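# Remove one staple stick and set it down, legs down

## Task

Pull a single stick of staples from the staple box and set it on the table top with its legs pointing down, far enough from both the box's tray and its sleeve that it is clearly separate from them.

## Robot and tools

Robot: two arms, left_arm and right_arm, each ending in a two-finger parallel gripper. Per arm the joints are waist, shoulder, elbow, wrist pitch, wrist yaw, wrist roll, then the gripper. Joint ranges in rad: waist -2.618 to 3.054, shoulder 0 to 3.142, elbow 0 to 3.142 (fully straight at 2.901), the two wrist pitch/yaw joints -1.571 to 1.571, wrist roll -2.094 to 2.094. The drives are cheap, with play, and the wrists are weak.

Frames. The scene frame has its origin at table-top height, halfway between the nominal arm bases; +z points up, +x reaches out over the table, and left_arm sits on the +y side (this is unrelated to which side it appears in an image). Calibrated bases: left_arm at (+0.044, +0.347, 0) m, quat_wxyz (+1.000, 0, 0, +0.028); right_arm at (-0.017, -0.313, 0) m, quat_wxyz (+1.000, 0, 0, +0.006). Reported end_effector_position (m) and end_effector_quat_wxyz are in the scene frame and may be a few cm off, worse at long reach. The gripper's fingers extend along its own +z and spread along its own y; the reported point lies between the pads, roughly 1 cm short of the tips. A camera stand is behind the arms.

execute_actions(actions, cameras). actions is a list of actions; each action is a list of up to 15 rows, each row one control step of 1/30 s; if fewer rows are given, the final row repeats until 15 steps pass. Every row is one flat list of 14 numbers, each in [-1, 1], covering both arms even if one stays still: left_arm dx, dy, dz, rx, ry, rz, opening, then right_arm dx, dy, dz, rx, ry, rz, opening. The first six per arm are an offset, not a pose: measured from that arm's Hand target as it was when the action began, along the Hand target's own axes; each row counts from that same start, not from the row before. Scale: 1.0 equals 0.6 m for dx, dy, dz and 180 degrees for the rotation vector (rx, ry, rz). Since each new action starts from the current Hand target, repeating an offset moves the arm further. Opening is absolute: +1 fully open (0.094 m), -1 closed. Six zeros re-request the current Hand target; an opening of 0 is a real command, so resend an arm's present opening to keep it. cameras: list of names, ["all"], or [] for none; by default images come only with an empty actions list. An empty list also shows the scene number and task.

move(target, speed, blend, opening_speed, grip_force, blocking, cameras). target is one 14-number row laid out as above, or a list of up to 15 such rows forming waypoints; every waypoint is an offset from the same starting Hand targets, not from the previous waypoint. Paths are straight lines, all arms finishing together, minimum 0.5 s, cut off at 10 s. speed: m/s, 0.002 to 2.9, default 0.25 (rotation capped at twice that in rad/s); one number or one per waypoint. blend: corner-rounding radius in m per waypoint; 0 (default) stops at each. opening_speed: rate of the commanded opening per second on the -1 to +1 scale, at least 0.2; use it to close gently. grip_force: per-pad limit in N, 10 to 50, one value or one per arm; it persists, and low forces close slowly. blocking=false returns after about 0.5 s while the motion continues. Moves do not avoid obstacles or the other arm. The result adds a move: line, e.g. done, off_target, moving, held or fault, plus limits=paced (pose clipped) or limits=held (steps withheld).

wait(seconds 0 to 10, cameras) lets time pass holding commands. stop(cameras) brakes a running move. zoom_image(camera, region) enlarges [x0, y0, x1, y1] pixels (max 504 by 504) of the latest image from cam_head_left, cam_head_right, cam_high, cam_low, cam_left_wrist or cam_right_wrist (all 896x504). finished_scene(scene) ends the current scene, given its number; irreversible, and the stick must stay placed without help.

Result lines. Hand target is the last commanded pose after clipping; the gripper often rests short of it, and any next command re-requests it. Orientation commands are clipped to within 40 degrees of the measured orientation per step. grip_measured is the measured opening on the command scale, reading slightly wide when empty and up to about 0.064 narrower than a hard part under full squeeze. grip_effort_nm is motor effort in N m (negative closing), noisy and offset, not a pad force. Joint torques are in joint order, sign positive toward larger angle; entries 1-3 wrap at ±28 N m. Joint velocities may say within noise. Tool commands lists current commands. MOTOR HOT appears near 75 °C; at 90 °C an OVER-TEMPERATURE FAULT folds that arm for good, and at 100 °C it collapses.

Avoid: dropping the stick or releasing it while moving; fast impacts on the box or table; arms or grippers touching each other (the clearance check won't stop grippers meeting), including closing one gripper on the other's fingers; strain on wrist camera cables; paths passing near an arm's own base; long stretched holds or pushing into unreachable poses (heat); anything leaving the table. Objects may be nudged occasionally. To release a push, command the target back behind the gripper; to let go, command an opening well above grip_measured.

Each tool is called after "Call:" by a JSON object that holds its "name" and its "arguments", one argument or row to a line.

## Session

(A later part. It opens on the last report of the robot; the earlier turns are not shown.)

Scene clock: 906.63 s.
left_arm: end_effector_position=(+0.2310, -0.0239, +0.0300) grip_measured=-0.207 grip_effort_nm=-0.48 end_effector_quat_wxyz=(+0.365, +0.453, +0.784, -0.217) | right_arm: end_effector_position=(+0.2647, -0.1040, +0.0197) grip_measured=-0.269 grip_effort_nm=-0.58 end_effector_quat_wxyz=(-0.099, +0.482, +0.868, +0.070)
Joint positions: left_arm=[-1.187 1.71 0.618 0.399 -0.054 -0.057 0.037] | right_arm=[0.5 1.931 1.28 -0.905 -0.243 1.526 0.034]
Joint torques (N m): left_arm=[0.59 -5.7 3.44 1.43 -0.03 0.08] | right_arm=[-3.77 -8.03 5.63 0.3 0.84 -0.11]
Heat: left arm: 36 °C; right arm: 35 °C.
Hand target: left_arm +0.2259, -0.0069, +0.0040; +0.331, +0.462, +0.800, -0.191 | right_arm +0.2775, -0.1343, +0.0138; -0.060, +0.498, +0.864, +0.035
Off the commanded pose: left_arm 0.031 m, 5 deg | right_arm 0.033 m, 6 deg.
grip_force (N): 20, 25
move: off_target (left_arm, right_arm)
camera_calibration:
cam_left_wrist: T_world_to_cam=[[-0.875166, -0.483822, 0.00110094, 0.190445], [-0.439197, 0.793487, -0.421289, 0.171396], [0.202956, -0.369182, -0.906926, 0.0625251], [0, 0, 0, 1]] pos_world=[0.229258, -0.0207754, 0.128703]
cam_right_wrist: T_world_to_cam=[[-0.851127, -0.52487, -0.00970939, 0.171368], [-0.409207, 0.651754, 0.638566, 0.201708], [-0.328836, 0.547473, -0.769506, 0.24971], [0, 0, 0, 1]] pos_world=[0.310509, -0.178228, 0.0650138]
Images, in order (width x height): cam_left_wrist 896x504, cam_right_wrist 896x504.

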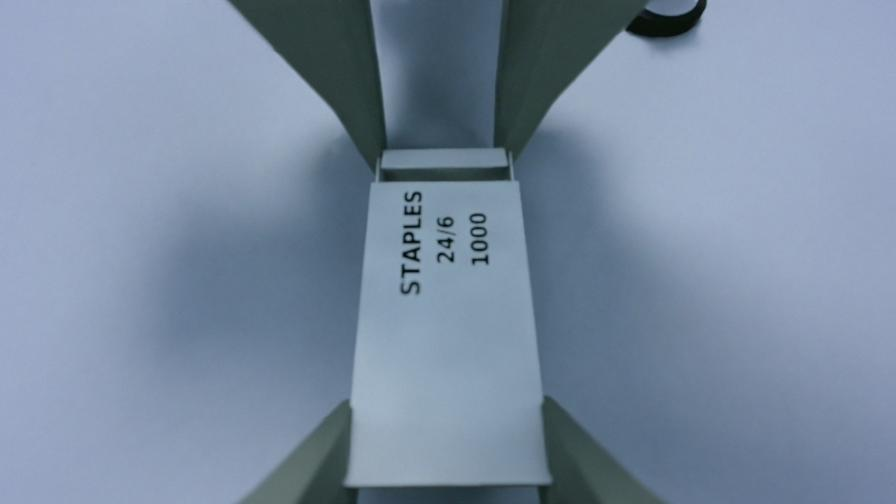

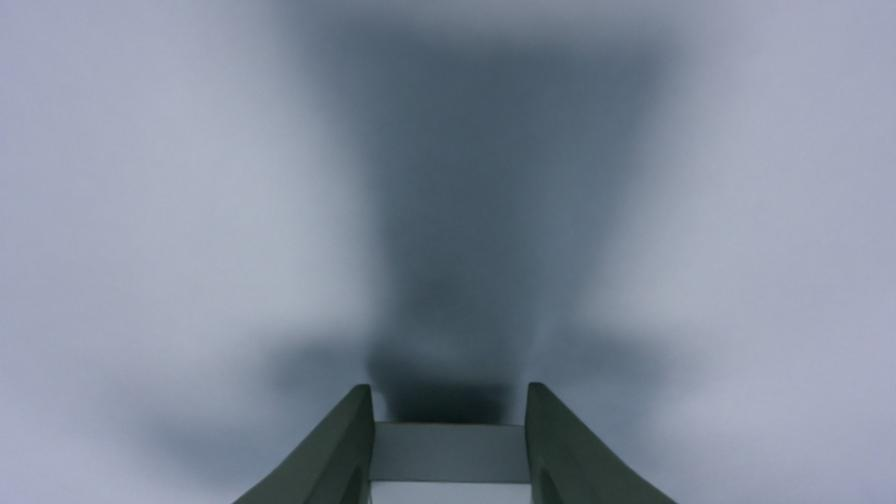

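Call:
{"name": "move", "arguments": {
  "target": [0, 0, 0, 0, 0, 0, -0.3, -0.0350, 0, -0.0049, 0, 0, 0, -0.4],
  "speed": 0.03,
  "cameras": ["cam_left_wrist", "cam_right_wrist"]
}}

Scene clock: 911.70 s.
left_arm: end_effector_position=(+0.2292, -0.0193, +0.0247) grip_measured=-0.207 grip_effort_nm=-0.48 end_effector_quat_wxyz=(+0.358, +0.455, +0.787, -0.212) | right_arm: end_effector_position=(+0.2876, -0.1469, +0.0159) grip_measured=-0.397 grip_effort_nm=-0.17 end_effector_quat_wxyz=(-0.062, +0.497, +0.864, +0.048)
Joint positions: left_arm=[-1.186 1.71 0.609 0.387 -0.053 -0.056 0.037] | right_arm=[0.404 1.933 1.28 -0.913 -0.158 1.459 0.028]
Joint torques (N m): left_arm=[0.44 -5.49 4.01 1.58 0.04 0.06] | right_arm=[-0.5 -7.3 6.64 0.31 0.1 -0.04]
Heat: left arm: 36 °C; right arm: 35 °C.
Hand target: left_arm +0.2259, -0.0069, +0.0040; +0.331, +0.462, +0.800, -0.191 | right_arm +0.2881, -0.1526, +0.0138; -0.060, +0.498, +0.864, +0.035
Off the commanded pose: left_arm 0.024 m, 4 deg | right_arm 0.006 m, 2 deg.
grip_force (N): 20, 25
move: off_target (left_arm)
camera_calibration:
cam_left_wrist: T_world_to_cam=[[-0.875038, -0.484054, 0.0000353533, 0.191076], [-0.44304, 0.800867, -0.402898, 0.165189], [0.194996, -0.352567, -0.915245, 0.0621279], [0, 0, 0, 1]] pos_world=[0.228269, -0.0178993, 0.12341]
cam_right_wrist: T_world_to_cam=[[-0.866702, -0.498789, -0.00612832, 0.176465], [-0.412924, 0.710501, 0.569809, 0.252277], [-0.27986, 0.496385, -0.821754, 0.257026], [0, 0, 0, 1]] pos_world=[0.329046, -0.218808, 0.0685438]
Images, in order (width x height): cam_left_wrist 896x504, cam_right_wrist 896x504.

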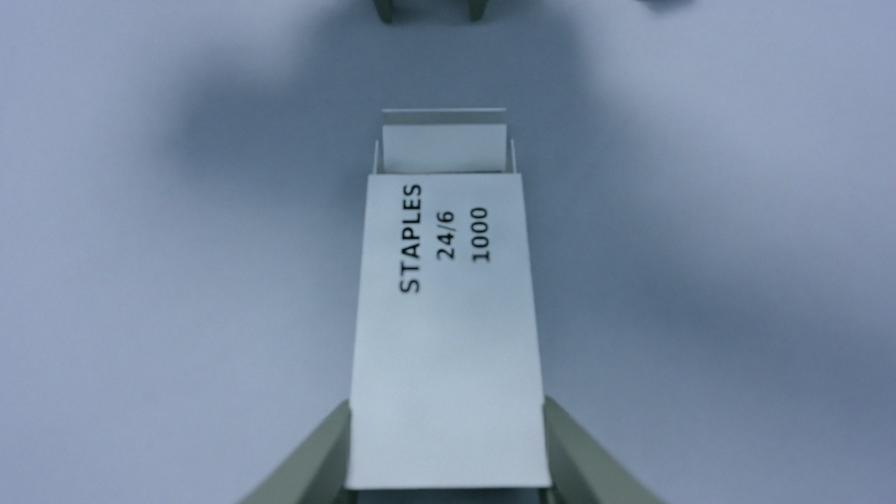

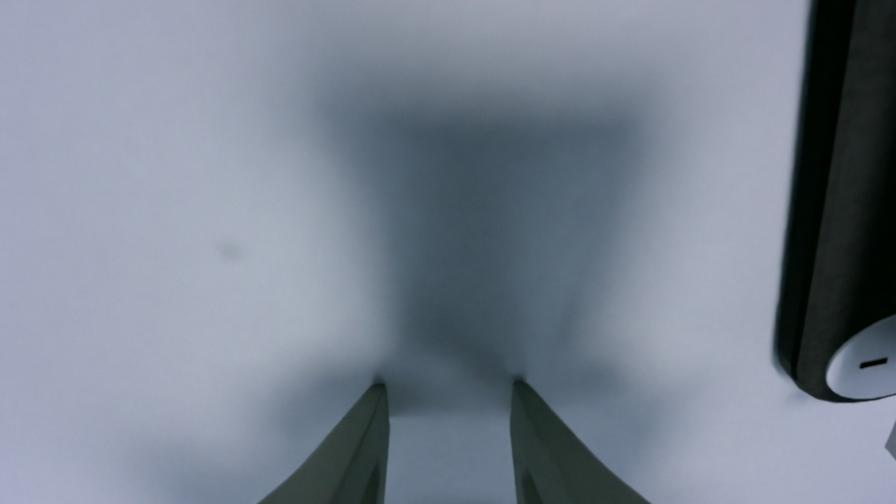

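Call:
{"name": "move", "arguments": {
  "target": [
    [0, 0, 0, 0, 0, 0, -0.3, 0, 0, 0, 0, 0, 0, 0.05],
    [0, 0, 0, 0, 0, 0, -0.3, 0.014, 0, -0.098, 0, 0, 0, 0.05]
  ],
  "speed": 0.12,
  "cameras": ["cam_right_wrist", "cam_low"]
}}

Call:
{"name": "zoom_image", "arguments": {
  "camera": "cam_low",
  "region": [462, 238, 512, 266]
}}

Scene clock: 923.50 s.
left_arm: end_effector_position=(+0.2292, -0.0193, +0.0247) grip_measured=-0.207 grip_effort_nm=-0.48 end_effector_quat_wxyz=(+0.358, +0.455, +0.787, -0.212) | right_arm: end_effector_position=(+0.2821, -0.1503, +0.0584) grip_measured=+0.047 grip_effort_nm=0.13 end_effector_quat_wxyz=(-0.077, +0.499, +0.863, +0.025)
Joint positions: left_arm=[-1.186 1.71 0.609 0.387 -0.053 -0.056 0.037] | right_arm=[0.403 1.907 1.421 -1.136 -0.154 1.458 0.049]
Joint torques (N m): left_arm=[0.61 -5.34 4.14 1.58 -0.02 0.02] | right_arm=[-0.34 -10.96 7.87 0.23 0.08 -0.05]
Heat: left arm: 36 °C; right arm: 34 °C.
Hand target: left_arm +0.2259, -0.0069, +0.0040; +0.331, +0.462, +0.800, -0.191 | right_arm +0.2881, -0.1526, +0.0732; -0.060, +0.498, +0.864, +0.035
Off the commanded pose: left_arm 0.024 m, 4 deg | right_arm 0.016 m, 2 deg.
grip_force (N): 20, 25
move: off_target (left_arm, right_arm)
camera_calibration:
cam_right_wrist: T_world_to_cam=[[-0.865431, -0.498651, 0.0487461, 0.16675], [-0.385523, 0.724898, 0.570871, 0.222673], [-0.320002, 0.475257, -0.819591, 0.300093], [0, 0, 0, 1]] pos_world=[0.326186, -0.220886, 0.110708]
Images, in order (width x height): cam_low 896x504, cam_right_wrist 896x504.

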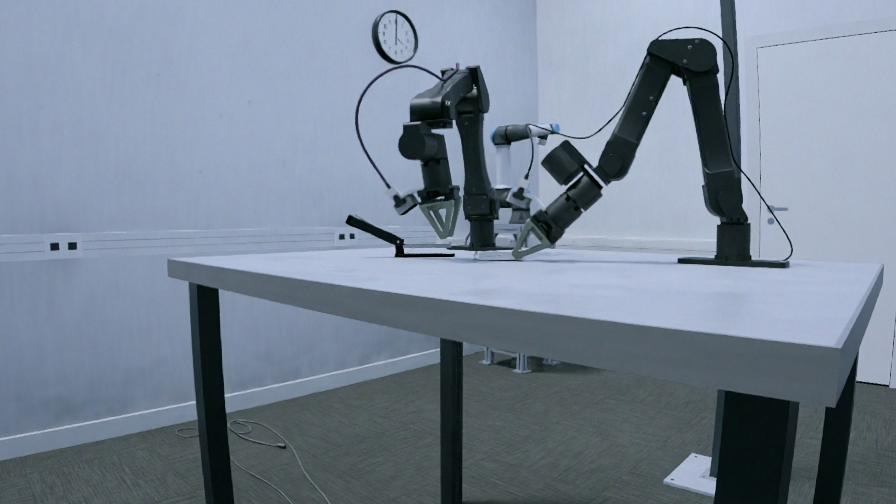

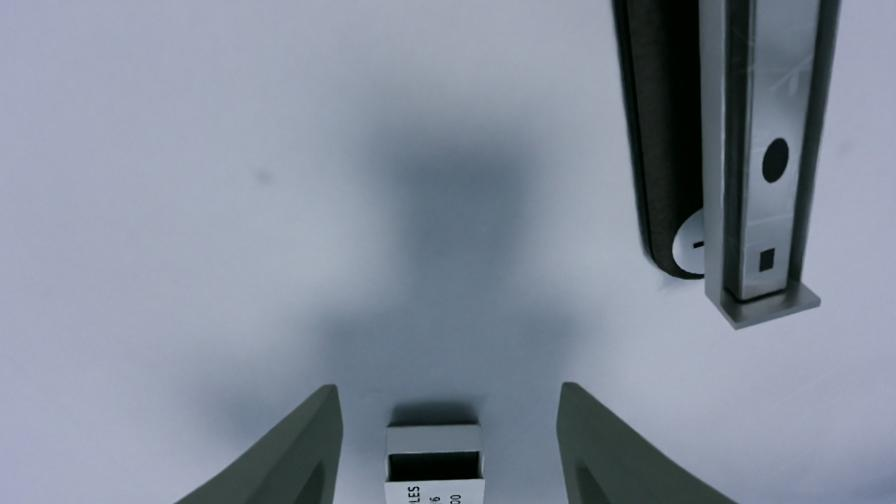

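Scaled by 10.080 from the camera's 896x504 image, which has a finer 1280x720 frame.

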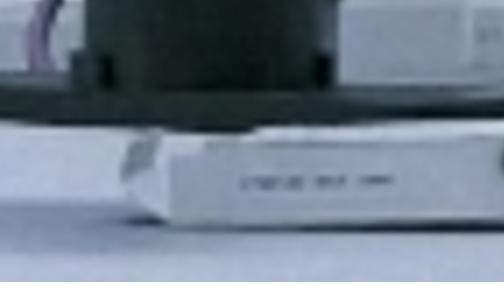

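Call:
{"name": "move", "arguments": {
  "target": [
    [0, 0, 0, 0, 0, 0, -0.3, 0.1184, 0, 0.0167, 0, 0, 0, 0.05],
    [0, 0, 0, 0, 0, 0, -0.3, 0.1050, 0, 0.1147, 0, 0, 0, 0.05]
  ],
  "speed": [0.12, 0.06],
  "grip_force": [20, 30],
  "cameras": ["cam_right_wrist", "cam_low"]
}}

Call:
{"name": "zoom_image", "arguments": {
  "camera": "cam_low",
  "region": [462, 238, 512, 266]
}}

Scene clock: 968.03 s.
left_arm: end_effector_position=(+0.2292, -0.0193, +0.0247) grip_measured=-0.207 grip_effort_nm=-0.48 end_effector_quat_wxyz=(+0.358, +0.455, +0.787, -0.212) | right_arm: end_effector_position=(+0.2498, -0.0891, +0.0172) grip_measured=+0.047 grip_effort_nm=0.13 end_effector_quat_wxyz=(-0.066, +0.494, +0.866, +0.037)
Joint positions: left_arm=[-1.186 1.71 0.609 0.387 -0.053 -0.056 0.037] | right_arm=[0.606 1.93 1.282 -0.912 -0.151 1.655 0.049]
Joint torques (N m): left_arm=[0.64 -5.38 4.1 1.53 -0.03 0.05] | right_arm=[0.13 -7.87 5.34 0.67 0.05 0.09]
Heat: left arm: 35 °C; right arm: 34 °C.
Hand target: left_arm +0.2259, -0.0069, +0.0040; +0.331, +0.462, +0.800, -0.191 | right_arm +0.2521, -0.0903, +0.0139; -0.060, +0.498, +0.864, +0.035
Off the commanded pose: left_arm 0.024 m, 4 deg | right_arm 0.004 m, 1 deg.
grip_force (N): 20, 30
move: off_target (left_arm)
camera_calibration:
cam_right_wrist: T_world_to_cam=[[-0.862375, -0.505964, 0.0175978, 0.170482], [-0.408521, 0.715982, 0.56611, 0.194285], [-0.299031, 0.48101, -0.824142, 0.22232], [0, 0, 0, 1]] pos_world=[0.29287, -0.159784, 0.0702365]
Images, in order (width x height): cam_low 896x504, cam_right_wrist 896x504.

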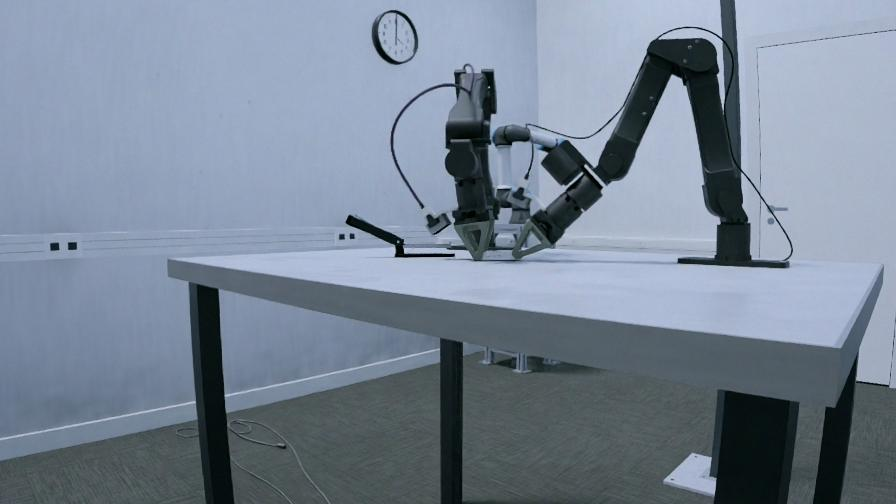

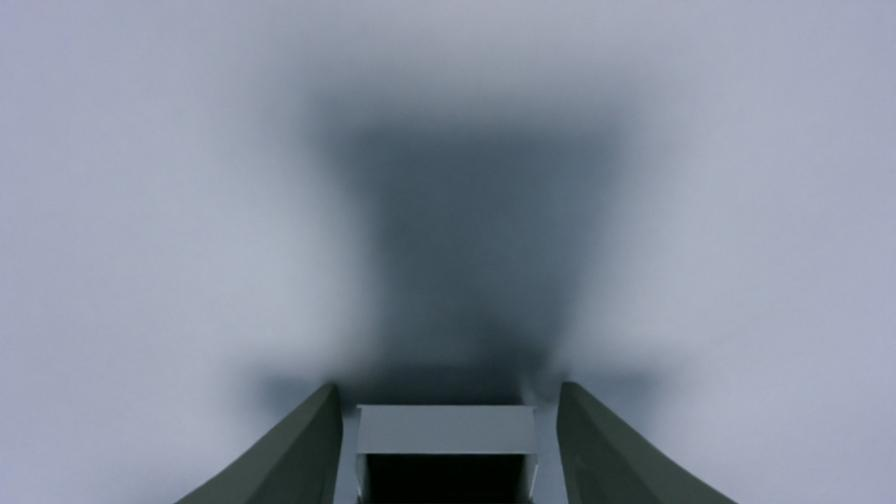

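Scaled by 10.080 from the camera's 896x504 image, which has a finer 1280x720 frame.

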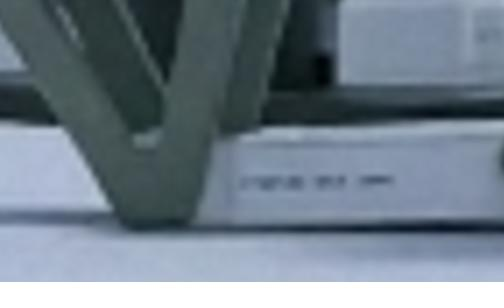

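Call:
{"name": "move", "arguments": {
  "target": [
    [0, 0, 0, 0, 0, 0, -0.3, 0, 0, 0, 0, 0, 0, -0.4],
    [0, 0, 0, 0, 0, 0, -0.3, -0.0251, 0, -0.0035, 0, 0, 0, -0.4],
    [0, 0, 0, 0, 0, 0, -0.3, -0.0500, 0, -0.0070, 0, 0, 0, -0.4]
  ],
  "speed": 0.03,
  "grip_force": [20, 30],
  "cameras": ["cam_left_wrist", "cam_right_wrist"]
}}

Scene clock: 978.77 s.
left_arm: end_effector_position=(+0.2299, -0.0209, +0.0268) grip_measured=-0.207 grip_effort_nm=-0.48 end_effector_quat_wxyz=(+0.362, +0.454, +0.785, -0.215) | right_arm: end_effector_position=(+0.2575, -0.0958, +0.0190) grip_measured=-0.222 grip_effort_nm=-0.68 end_effector_quat_wxyz=(-0.087, +0.490, +0.865, +0.055)
Joint positions: left_arm=[-1.186 1.71 0.609 0.398 -0.053 -0.056 0.037] | right_arm=[0.55 1.93 1.282 -0.909 -0.206 1.593 0.037]
Joint torques (N m): left_arm=[0.4 -5.74 4.21 1.46 0.02 0.04] | right_arm=[-2.88 -8.14 5.11 0.47 0.51 -0.18]
Heat: left arm: 35 °C; right arm: 35 °C.
Hand target: left_arm +0.2259, -0.0069, +0.0040; +0.331, +0.462, +0.800, -0.191 | right_arm +0.2672, -0.1165, +0.0139; -0.060, +0.498, +0.864, +0.035
Off the commanded pose: left_arm 0.027 m, 5 deg | right_arm 0.023 m, 4 deg.
grip_force (N): 20, 30
move: off_target (left_arm, right_arm)
camera_calibration:
cam_left_wrist: T_world_to_cam=[[-0.875016, -0.484093, 0.000713631, 0.190909], [-0.441156, 0.796797, -0.412911, 0.167464], [0.199319, -0.361619, -0.910771, 0.0620294], [0, 0, 0, 1]] pos_world=[0.228563, -0.0185863, 0.125506]
cam_right_wrist: T_world_to_cam=[[-0.859397, -0.511267, 0.006573, 0.1725], [-0.40149, 0.68272, 0.610491, 0.195436], [-0.316611, 0.522015, -0.791996, 0.23713], [0, 0, 0, 1]] pos_world=[0.30179, -0.16902, 0.06736]
Images, in order (width x height): cam_left_wrist 896x504, cam_right_wrist 896x504.

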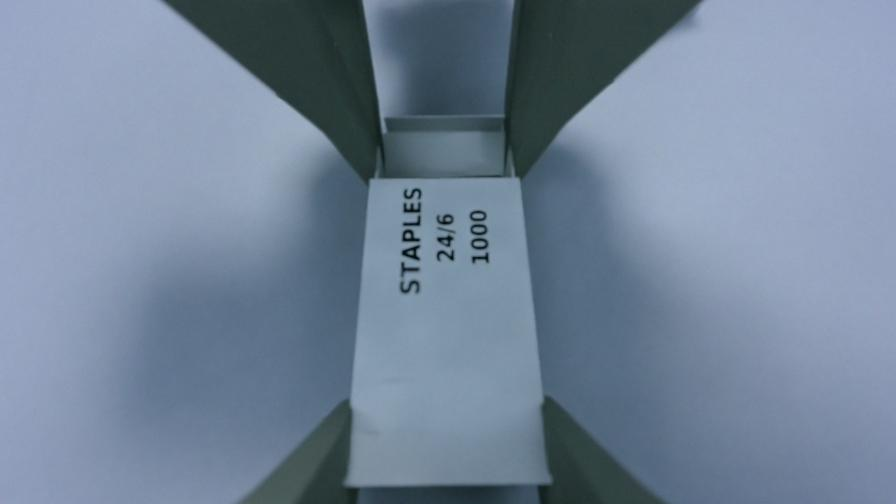

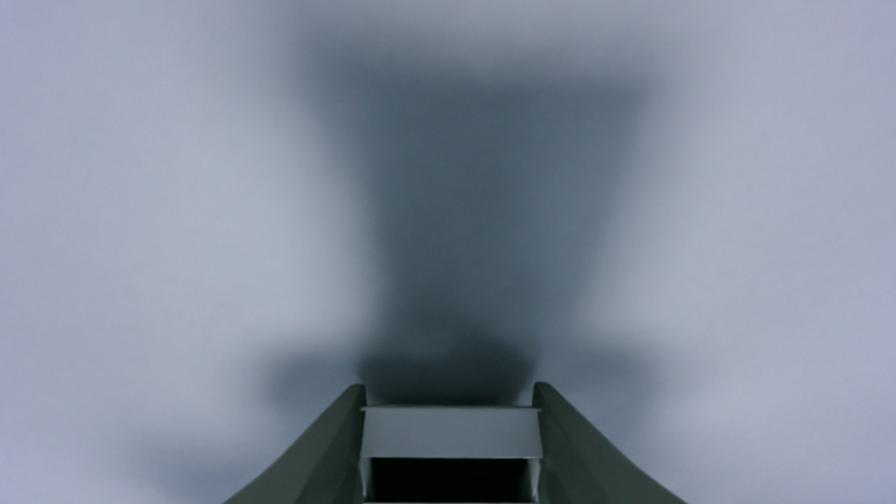

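Call:
{"name": "move", "arguments": {
  "target": [0, 0, 0, 0, 0, 0, -0.3, -0.0350, 0, -0.0049, 0, 0, 0, -0.4],
  "speed": 0.03,
  "cameras": ["cam_low", "cam_right_wrist"]
}}

Call:
{"name": "zoom_image", "arguments": {
  "camera": "cam_low",
  "region": [462, 238, 512, 266]
}}

Scene clock: 983.20 s.
left_arm: end_effector_position=(+0.2321, -0.0252, +0.0327) grip_measured=-0.208 grip_effort_nm=-0.48 end_effector_quat_wxyz=(+0.374, +0.451, +0.780, -0.222) | right_arm: end_effector_position=(+0.2624, -0.1005, +0.0212) grip_measured=-0.222 grip_effort_nm=-0.68 end_effector_quat_wxyz=(-0.107, +0.485, +0.865, +0.073)
Joint positions: left_arm=[-1.186 1.71 0.609 0.429 -0.054 -0.055 0.037] | right_arm=[0.504 1.93 1.282 -0.909 -0.259 1.539 0.037]
Joint torques (N m): left_arm=[0.49 -5.85 4.08 1.13 0.01 0.07] | right_arm=[-4.33 -8.05 5.56 0.32 0.97 -0.24]
Heat: left arm: 35 °C; right arm: 35 °C.
Hand target: left_arm +0.2259, -0.0069, +0.0040; +0.331, +0.462, +0.800, -0.191 | right_arm +0.2779, -0.1349, +0.0139; -0.060, +0.498, +0.864, +0.035
Off the commanded pose: left_arm 0.035 m, 7 deg | right_arm 0.038 m, 7 deg.
grip_force (N): 20, 30
move: off_target (left_arm, right_arm)
camera_calibration:
cam_right_wrist: T_world_to_cam=[[-0.85547, -0.517817, -0.00596193, 0.173013], [-0.396508, 0.647566, 0.650723, 0.193557], [-0.333095, 0.559038, -0.759292, 0.250242], [0, 0, 0, 1]] pos_world=[0.308109, -0.175647, 0.0650867]
Images, in order (width x height): cam_low 896x504, cam_right_wrist 896x504.

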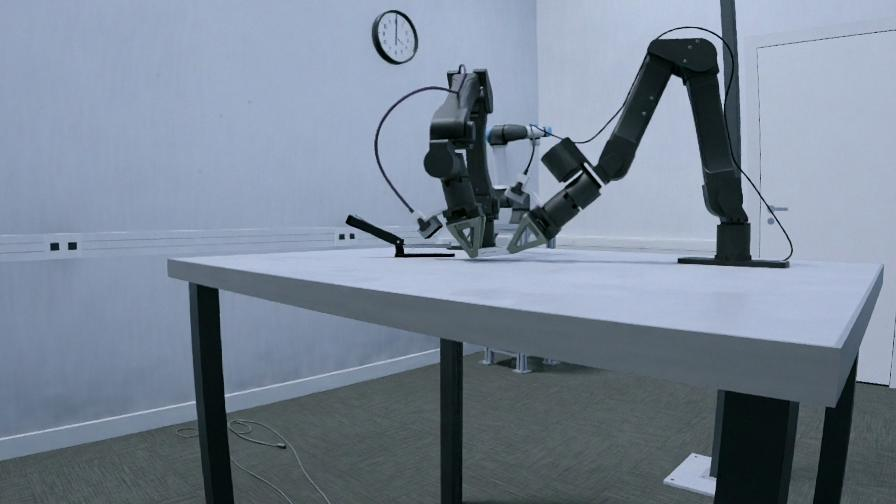

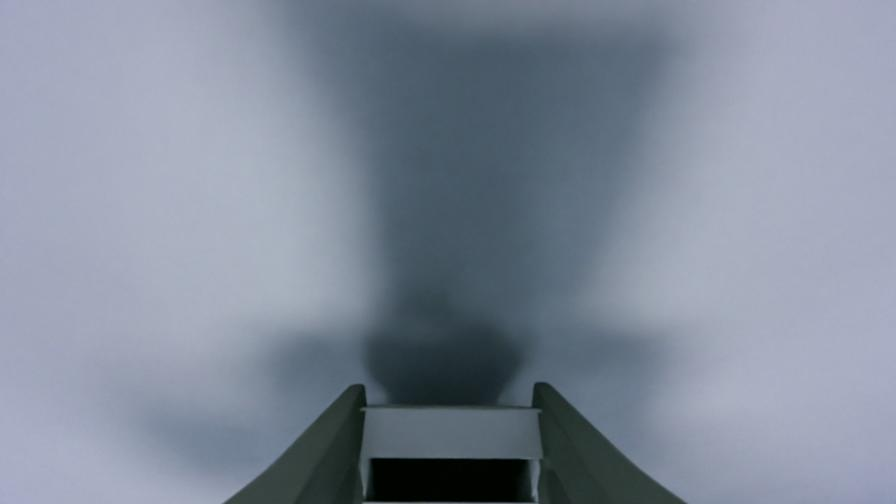

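Scaled by 10.080 from the camera's 896x504 image, which has a finer 1280x720 frame.

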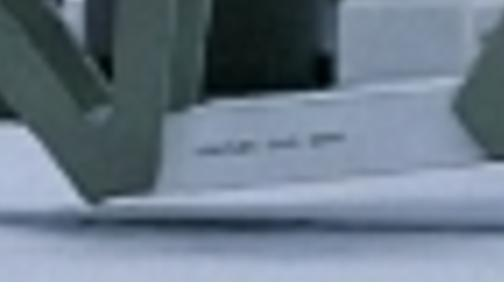

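Call:
{"name": "move", "arguments": {
  "target": [0, 0, 0, 0, 0, 0, -0.3, -0.0350, 0, -0.0049, 0, 0, 0, -0.4],
  "speed": 0.03,
  "cameras": ["cam_left_wrist", "cam_right_wrist"]
}}

Scene clock: 986.90 s.
left_arm: end_effector_position=(+0.2347, -0.0306, +0.0397) grip_measured=-0.208 grip_effort_nm=-0.48 end_effector_quat_wxyz=(+0.384, +0.447, +0.774, -0.229) | right_arm: end_effector_position=(+0.2642, -0.1075, +0.0238) grip_measured=-0.222 grip_effort_nm=-0.68 end_effector_quat_wxyz=(-0.130, +0.482, +0.862, +0.085)
Joint positions: left_arm=[-1.186 1.71 0.617 0.45 -0.054 -0.055 0.037] | right_arm=[0.457 1.93 1.282 -0.926 -0.312 1.487 0.037]
Joint torques (N m): left_arm=[0.42 -6.13 3.44 0.96 0.04 0] | right_arm=[-5.63 -7.8 6.37 0.3 1.41 -0.32]
Heat: left arm: 35 °C; right arm: 35 °C.
Hand target: left_arm +0.2259, -0.0069, +0.0040; +0.331, +0.462, +0.800, -0.191 | right_arm +0.2885, -0.1532, +0.0139; -0.060, +0.498, +0.864, +0.035
Off the commanded pose: left_arm 0.044 m, 8 deg | right_arm 0.053 m, 10 deg.
grip_force (N): 20, 30
move: off_target (left_arm, right_arm)
camera_calibration:
cam_left_wrist: T_world_to_cam=[[-0.875247, -0.483669, 0.00283363, 0.190371], [-0.429035, 0.773651, -0.466255, 0.181304], [0.22332, -0.409303, -0.884646, 0.0612551], [0, 0, 0, 1]] pos_world=[0.230728, -0.0231174, 0.138183]
cam_right_wrist: T_world_to_cam=[[-0.853806, -0.520553, -0.00637262, 0.170157], [-0.38058, 0.615778, 0.68991, 0.188513], [-0.355211, 0.591475, -0.723867, 0.265209], [0, 0, 0, 1]] pos_world=[0.31123, -0.184371, 0.0630029]
Images, in order (width x height): cam_left_wrist 896x504, cam_right_wrist 896x504.

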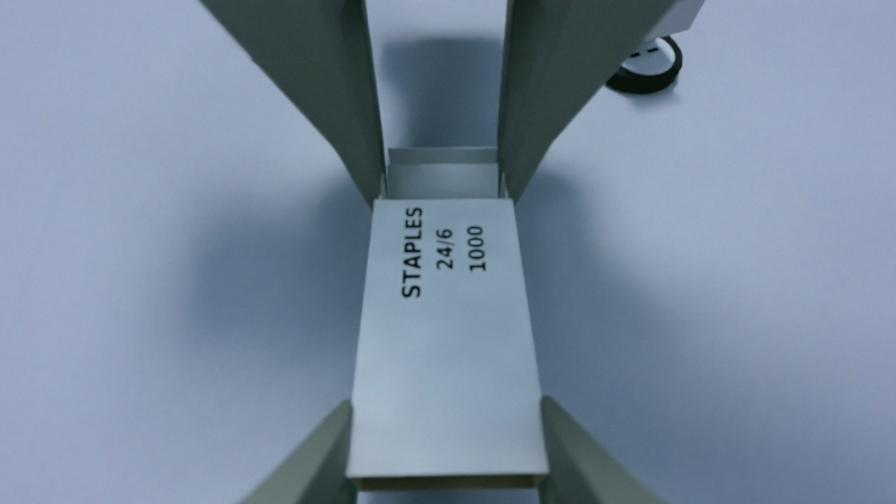

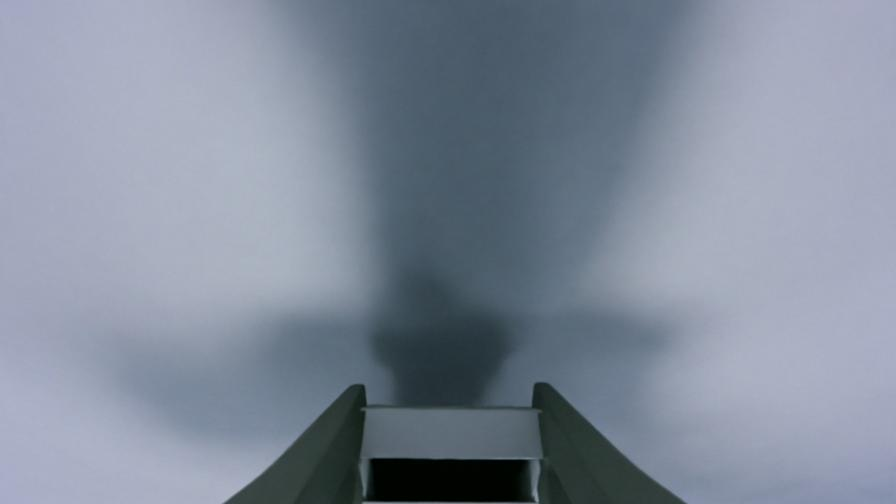

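Call:
{"name": "zoom_image", "arguments": {
  "camera": "cam_right_wrist",
  "region": [330, 380, 580, 504]
}}

Call:
{"name": "zoom_image", "arguments": {
  "camera": "cam_left_wrist",
  "region": [340, 110, 550, 230]
}}

Scaled by 2.016 from the camera's 896x504 image, which has a finer 1280x720 frame.

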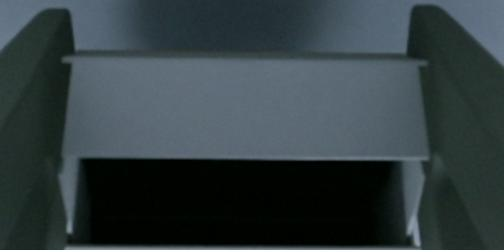

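Scaled by 2.400 from the camera's 896x504 image, which has a finer 1280x720 frame.

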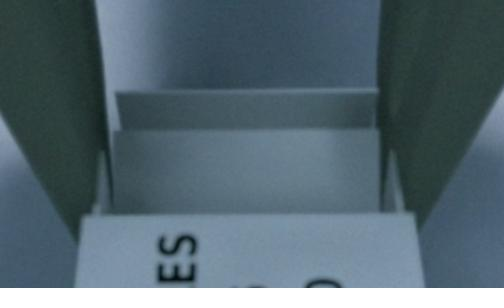

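Call:
{"name": "move", "arguments": {
  "target": [0, 0, 0, 0, 0, 0, -0.35, -0.0350, 0, -0.0049, 0, 0, 0, -0.45],
  "speed": 0.03,
  "grip_force": [30, 40],
  "cameras": ["cam_low"]
}}

Call:
{"name": "zoom_image", "arguments": {
  "camera": "cam_low",
  "region": [456, 230, 516, 264]
}}

Scene clock: 1019.83 s.
left_arm: end_effector_position=(+0.2370, -0.0356, +0.0466) grip_measured=-0.217 grip_effort_nm=-0.67 end_effector_quat_wxyz=(+0.394, +0.444, +0.769, -0.236) | right_arm: end_effector_position=(+0.2644, -0.1150, +0.0288) grip_measured=-0.230 grip_effort_nm=-0.87 end_effector_quat_wxyz=(-0.154, +0.479, +0.859, +0.096)
Joint positions: left_arm=[-1.186 1.71 0.625 0.47 -0.054 -0.055 0.037] | right_arm=[0.412 1.93 1.29 -0.961 -0.363 1.434 0.036]
Joint torques (N m): left_arm=[0.32 -6.45 2.44 0.74 -0.01 0.03] | right_arm=[-7.08 -7.31 7.1 0.41 1.83 -0.36]
Heat: left arm: 35 °C; right arm: 35 °C.
Hand target: left_arm +0.2259, -0.0069, +0.0040; +0.331, +0.462, +0.800, -0.191 | right_arm +0.2990, -0.1715, +0.0138; -0.060, +0.498, +0.864, +0.035
Off the commanded pose: left_arm 0.053 m, 10 deg | right_arm 0.068 m, 13 deg.
grip_force (N): 30, 40
move: off_target (left_arm, right_arm)
Images, in order (width x height): cam_low 896x504.

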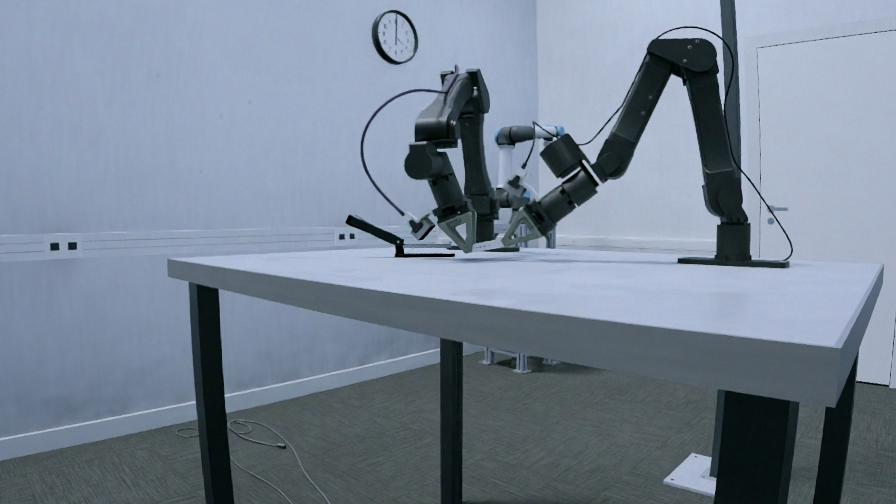

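Scaled by 8.400 from the camera's 896x504 image, which has a finer 1280x720 frame.

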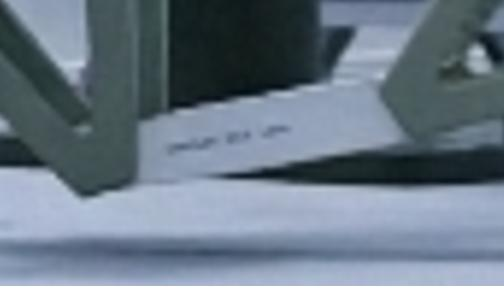

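Call:
{"name": "move", "arguments": {
  "target": [0,0,0,0,0,0,-0.35,0.1547,0,0.0216,0,0,0,-0.45],
  "speed": 0.06,
  "cameras": ["cam_low","cam_left_wrist","cam_right_wrist"]
}}

Scene clock: 1075.90 s.
left_arm: end_effector_position=(+0.2302, -0.0212, +0.0272) grip_measured=-0.217 grip_effort_nm=-0.67 end_effector_quat_wxyz=(+0.362, +0.453, +0.785, -0.215) | right_arm: end_effector_position=(+0.2509, -0.0922, +0.0167) grip_measured=-0.230 grip_effort_nm=-0.87 end_effector_quat_wxyz=(-0.067, +0.492, +0.867, +0.036)
Joint positions: left_arm=[-1.186 1.71 0.611 0.398 -0.054 -0.057 0.037] | right_arm=[0.596 1.93 1.28 -0.914 -0.153 1.64 0.036]
Joint torques (N m): left_arm=[0.31 -5.64 4.1 1.43 0.01 0.02] | right_arm=[0.98 -7.9 5.56 0.68 0.04 0.21]
Heat: left arm: 35 °C; right arm: 34 °C.
Hand target: left_arm +0.2259, -0.0069, +0.0040; +0.331, +0.462, +0.800, -0.191 | right_arm +0.2521, -0.0904, +0.0139; -0.060, +0.498, +0.864, +0.035
Off the commanded pose: left_arm 0.028 m, 5 deg | right_arm 0.004 m, 1 deg.
grip_force (N): 30, 40
move: off_target (left_arm)
camera_calibration:
cam_left_wrist: T_world_to_cam=[[-0.874481, -0.485058, 0.00092366, 0.190908], [-0.441946, 0.795969, -0.413662, 0.16818], [0.199915, -0.362148, -0.91043, 0.0620723], [0, 0, 0, 1]] pos_world=[0.228863, -0.0187858, 0.125906]
cam_right_wrist: T_world_to_cam=[[-0.859918, -0.510066, 0.0193155, 0.168767], [-0.41084, 0.714099, 0.56681, 0.197712], [-0.302904, 0.479475, -0.823622, 0.224568], [0, 0, 0, 1]] pos_world=[0.294376, -0.162778, 0.0696342]
Images, in order (width x height): cam_low 896x504, cam_left_wrist 896x504, cam_right_wrist 896x504.

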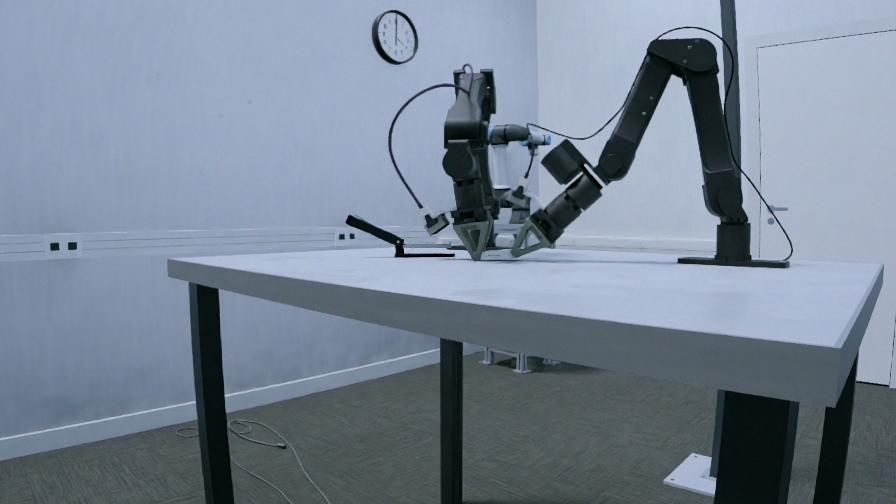

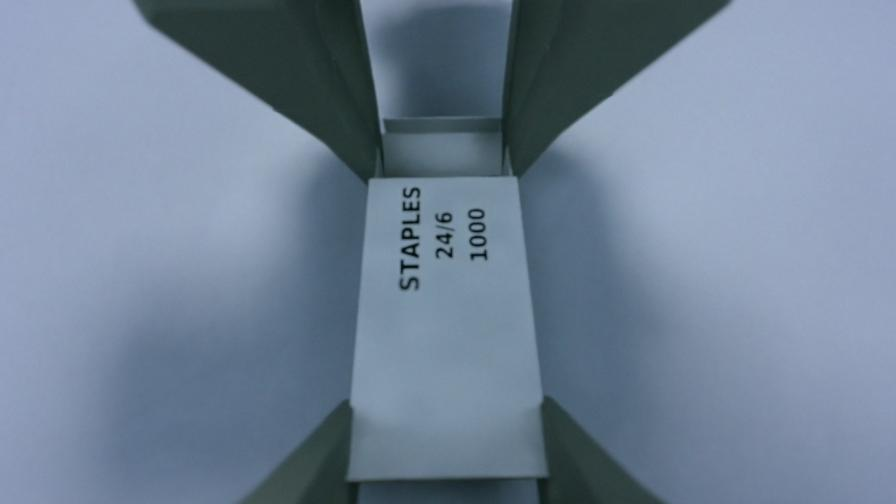

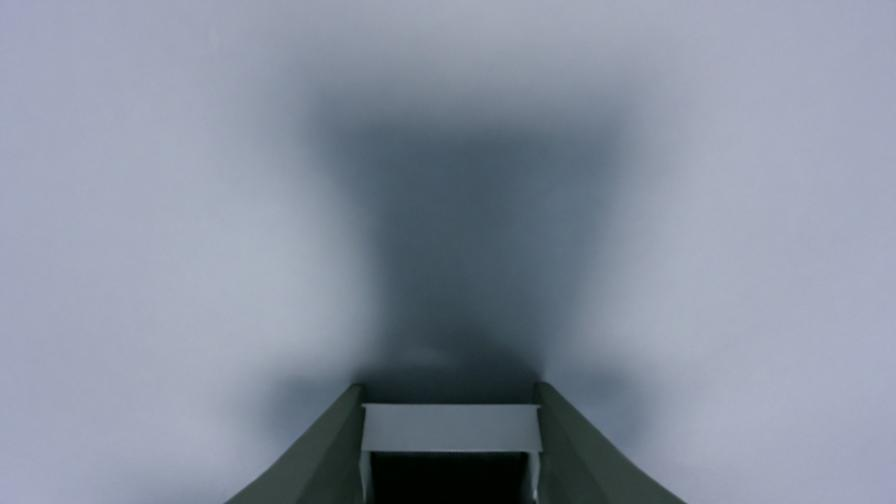

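Call:
{"name": "zoom_image", "arguments": {
  "camera": "cam_left_wrist",
  "region": [340, 90, 560, 214]
}}

Call:
{"name": "zoom_image", "arguments": {
  "camera": "cam_left_wrist",
  "region": [300, 380, 600, 504]
}}

Call:
{"name": "zoom_image", "arguments": {
  "camera": "cam_right_wrist",
  "region": [330, 370, 570, 504]
}}

Call:
{"name": "zoom_image", "arguments": {
  "camera": "cam_low",
  "region": [440, 230, 570, 274]
}}

Scaled by 2.291 from the camera's 896x504 image, which has a finer 1280x720 frame.

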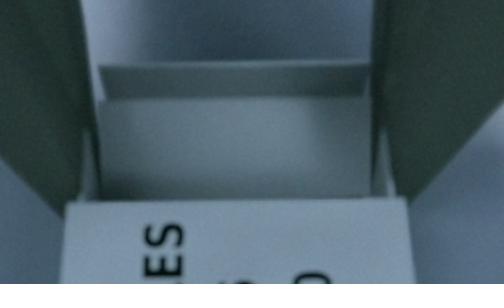

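Scaled by 1.680 from the camera's 896x504 image, which has a finer 1280x720 frame.

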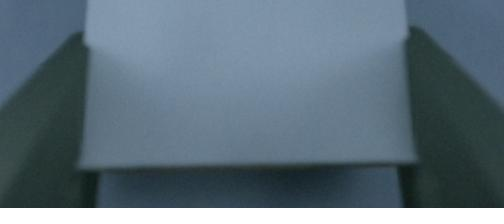

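Scaled by 2.100 from the camera's 896x504 image, which has a finer 1280x720 frame.

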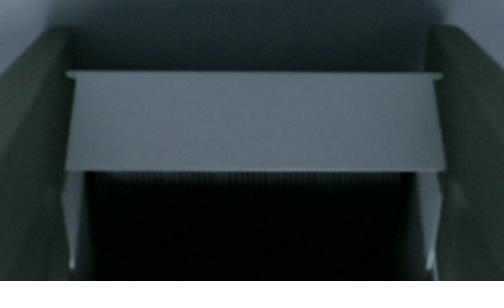

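Scaled by 3.877 from the camera's 896x504 image, which has a finer 1280x720 frame.

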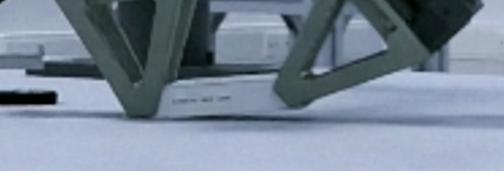

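Call:
{"name": "zoom_image", "arguments": {
  "camera": "cam_right_wrist",
  "region": [355, 440, 455, 504]
}}

Call:
{"name": "zoom_image", "arguments": {
  "camera": "cam_right_wrist",
  "region": [445, 440, 545, 504]
}}

Scaled by 5.040 from the camera's 896x504 image, which has a finer 1280x720 frame.

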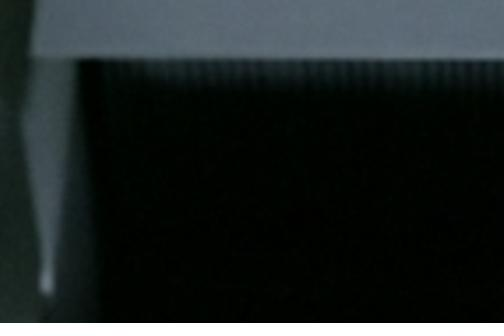

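Scaled by 5.040 from the camera's 896x504 image, which has a finer 1280x720 frame.

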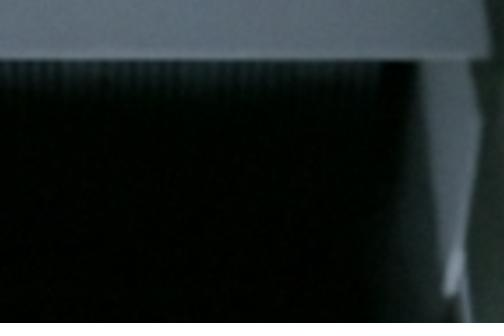

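Call:
{"name": "zoom_image", "arguments": {
  "camera": "cam_low",
  "region": [462, 240, 512, 268]
}}

Call:
{"name": "zoom_image", "arguments": {
  "camera": "cam_low",
  "region": [495, 236, 545, 264]
}}

Scaled by 10.080 from the camera's 896x504 image, which has a finer 1280x720 frame.

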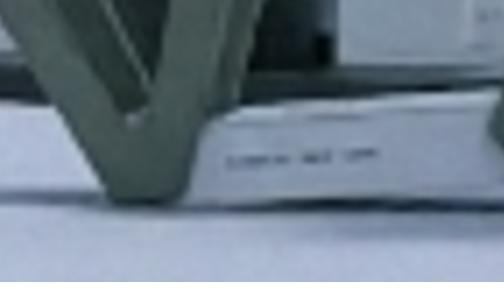

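Scaled by 10.080 from the camera's 896x504 image, which has a finer 1280x720 frame.

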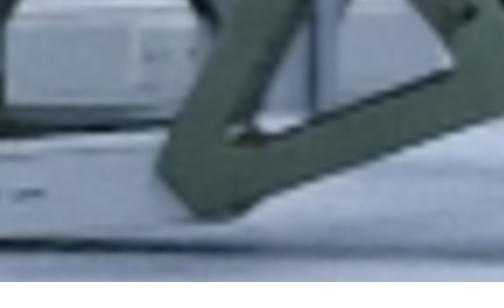

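Call:
{"name": "move", "arguments": {
  "target": [-0.0444,-0.0058,-0.0102,0,0,0,-0.35,0,0,0,0,0,0,-0.45],
  "speed": 0.05
}}

Call:
{"name": "move", "arguments": {
  "target": [0,0,0,0,0,0,-0.35,0,0,0,0,0,0,-0.12],
  "opening_speed": 0.2,
  "cameras": ["cam_low","cam_left_wrist","cam_right_wrist"]
}}

Scene clock: 1138.40 s.
left_arm: end_effector_position=(+0.2304, -0.0215, +0.0255) grip_measured=-0.217 grip_effort_nm=-0.67 end_effector_quat_wxyz=(+0.338, +0.461, +0.796, -0.198) | right_arm: end_effector_position=(+0.2513, -0.0925, +0.0165) grip_measured=-0.230 grip_effort_nm=-0.87 end_effector_quat_wxyz=(-0.064, +0.493, +0.867, +0.035)
Joint positions: left_arm=[-1.186 1.71 0.67 0.274 -0.054 -0.057 0.037] | right_arm=[0.598 1.93 1.28 -0.913 -0.146 1.644 0.036]
Joint torques (N m): left_arm=[-0.06 -8.16 7.46 1.39 -0.06 -0.04] | right_arm=[0.81 -7.84 5.5 0.68 -0.02 0.19]
Heat: left arm: 34 °C; right arm: 34 °C.
Hand target: left_arm +0.2301, -0.0212, +0.0271; +0.331, +0.462, +0.800, -0.191 | right_arm +0.2521, -0.0904, +0.0139; -0.060, +0.498, +0.864, +0.035
Off the commanded pose: left_arm 0.002 m, 1 deg | right_arm 0.004 m, 1 deg.
grip_force (N): 30, 40
move: done

Scene clock: 1140.27 s.
left_arm: end_effector_position=(+0.2309, -0.0224, +0.0265) grip_measured=-0.217 grip_effort_nm=-0.67 end_effector_quat_wxyz=(+0.340, +0.460, +0.796, -0.199) | right_arm: end_effector_position=(+0.2513, -0.0925, +0.0165) grip_measured=-0.123 grip_effort_nm=0.14 end_effector_quat_wxyz=(-0.064, +0.497, +0.864, +0.034)
Joint positions: left_arm=[-1.186 1.71 0.673 0.273 -0.054 -0.057 0.037] | right_arm=[0.598 1.93 1.28 -0.913 -0.146 1.655 0.041]
Joint torques (N m): left_arm=[-0.31 -8.31 7.01 1.39 -0.06 0] | right_arm=[0.81 -7.86 5.52 0.65 -0.01 0.08]
Heat: left arm: 35 °C; right arm: 34 °C.
Hand target: left_arm +0.2301, -0.0212, +0.0271; +0.331, +0.462, +0.800, -0.191 | right_arm +0.2521, -0.0904, +0.0139; -0.060, +0.498, +0.864, +0.035
Off the commanded pose: left_arm 0.002 m, 1 deg | right_arm 0.003 m, 0 deg.
grip_force (N): 30, 40
move: done
camera_calibration:
cam_left_wrist: T_world_to_cam=[[-0.874273, -0.485421, -0.0036435, 0.191052], [-0.452269, 0.817245, -0.357159, 0.170628], [0.17635, -0.310607, -0.934036, 0.0680768], [0, 0, 0, 1]] pos_world=[0.232196, -0.0255594, 0.125224]
cam_right_wrist: T_world_to_cam=[[-0.865897, -0.499819, 0.0200899, 0.171398], [-0.404002, 0.722456, 0.561105, 0.197331], [-0.294965, 0.477743, -0.827501, 0.22249], [0, 0, 0, 1]] pos_world=[0.293762, -0.163188, 0.069944]
Images, in order (width x height): cam_low 896x504, cam_left_wrist 896x504, cam_right_wrist 896x504.

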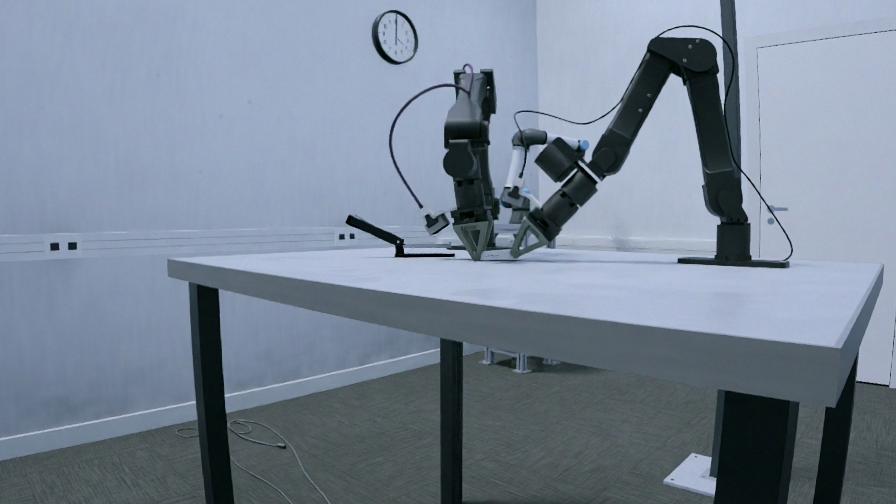

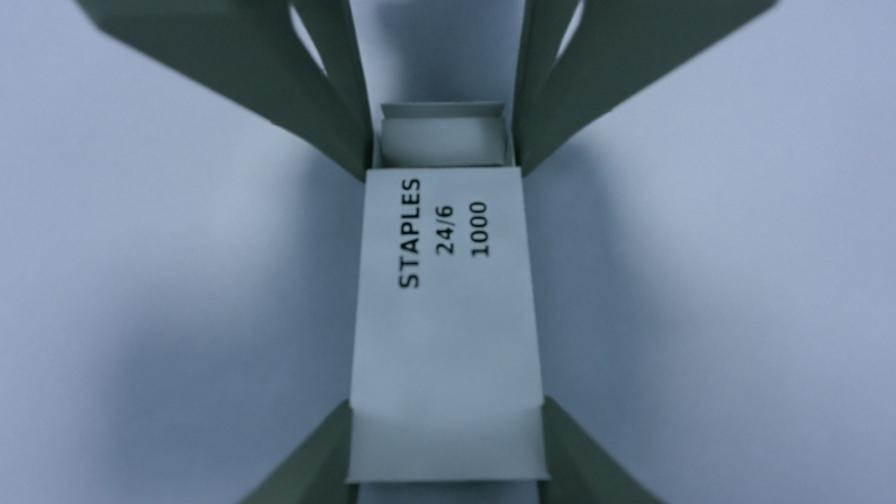

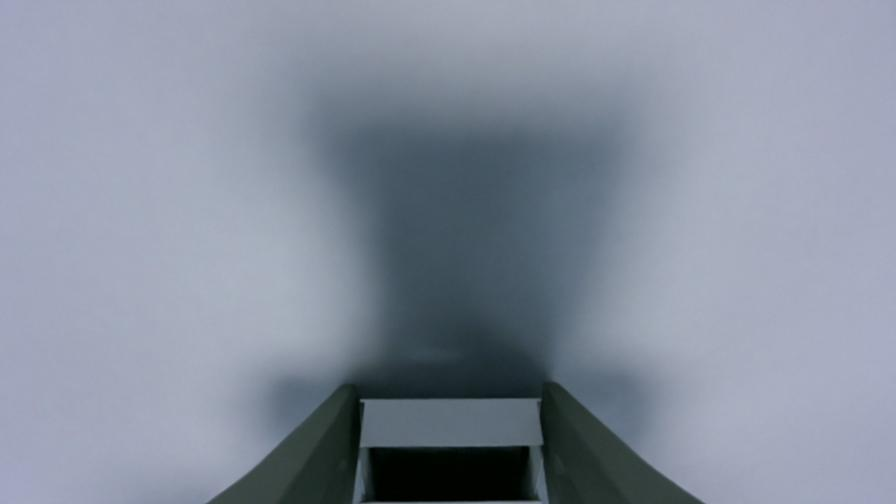

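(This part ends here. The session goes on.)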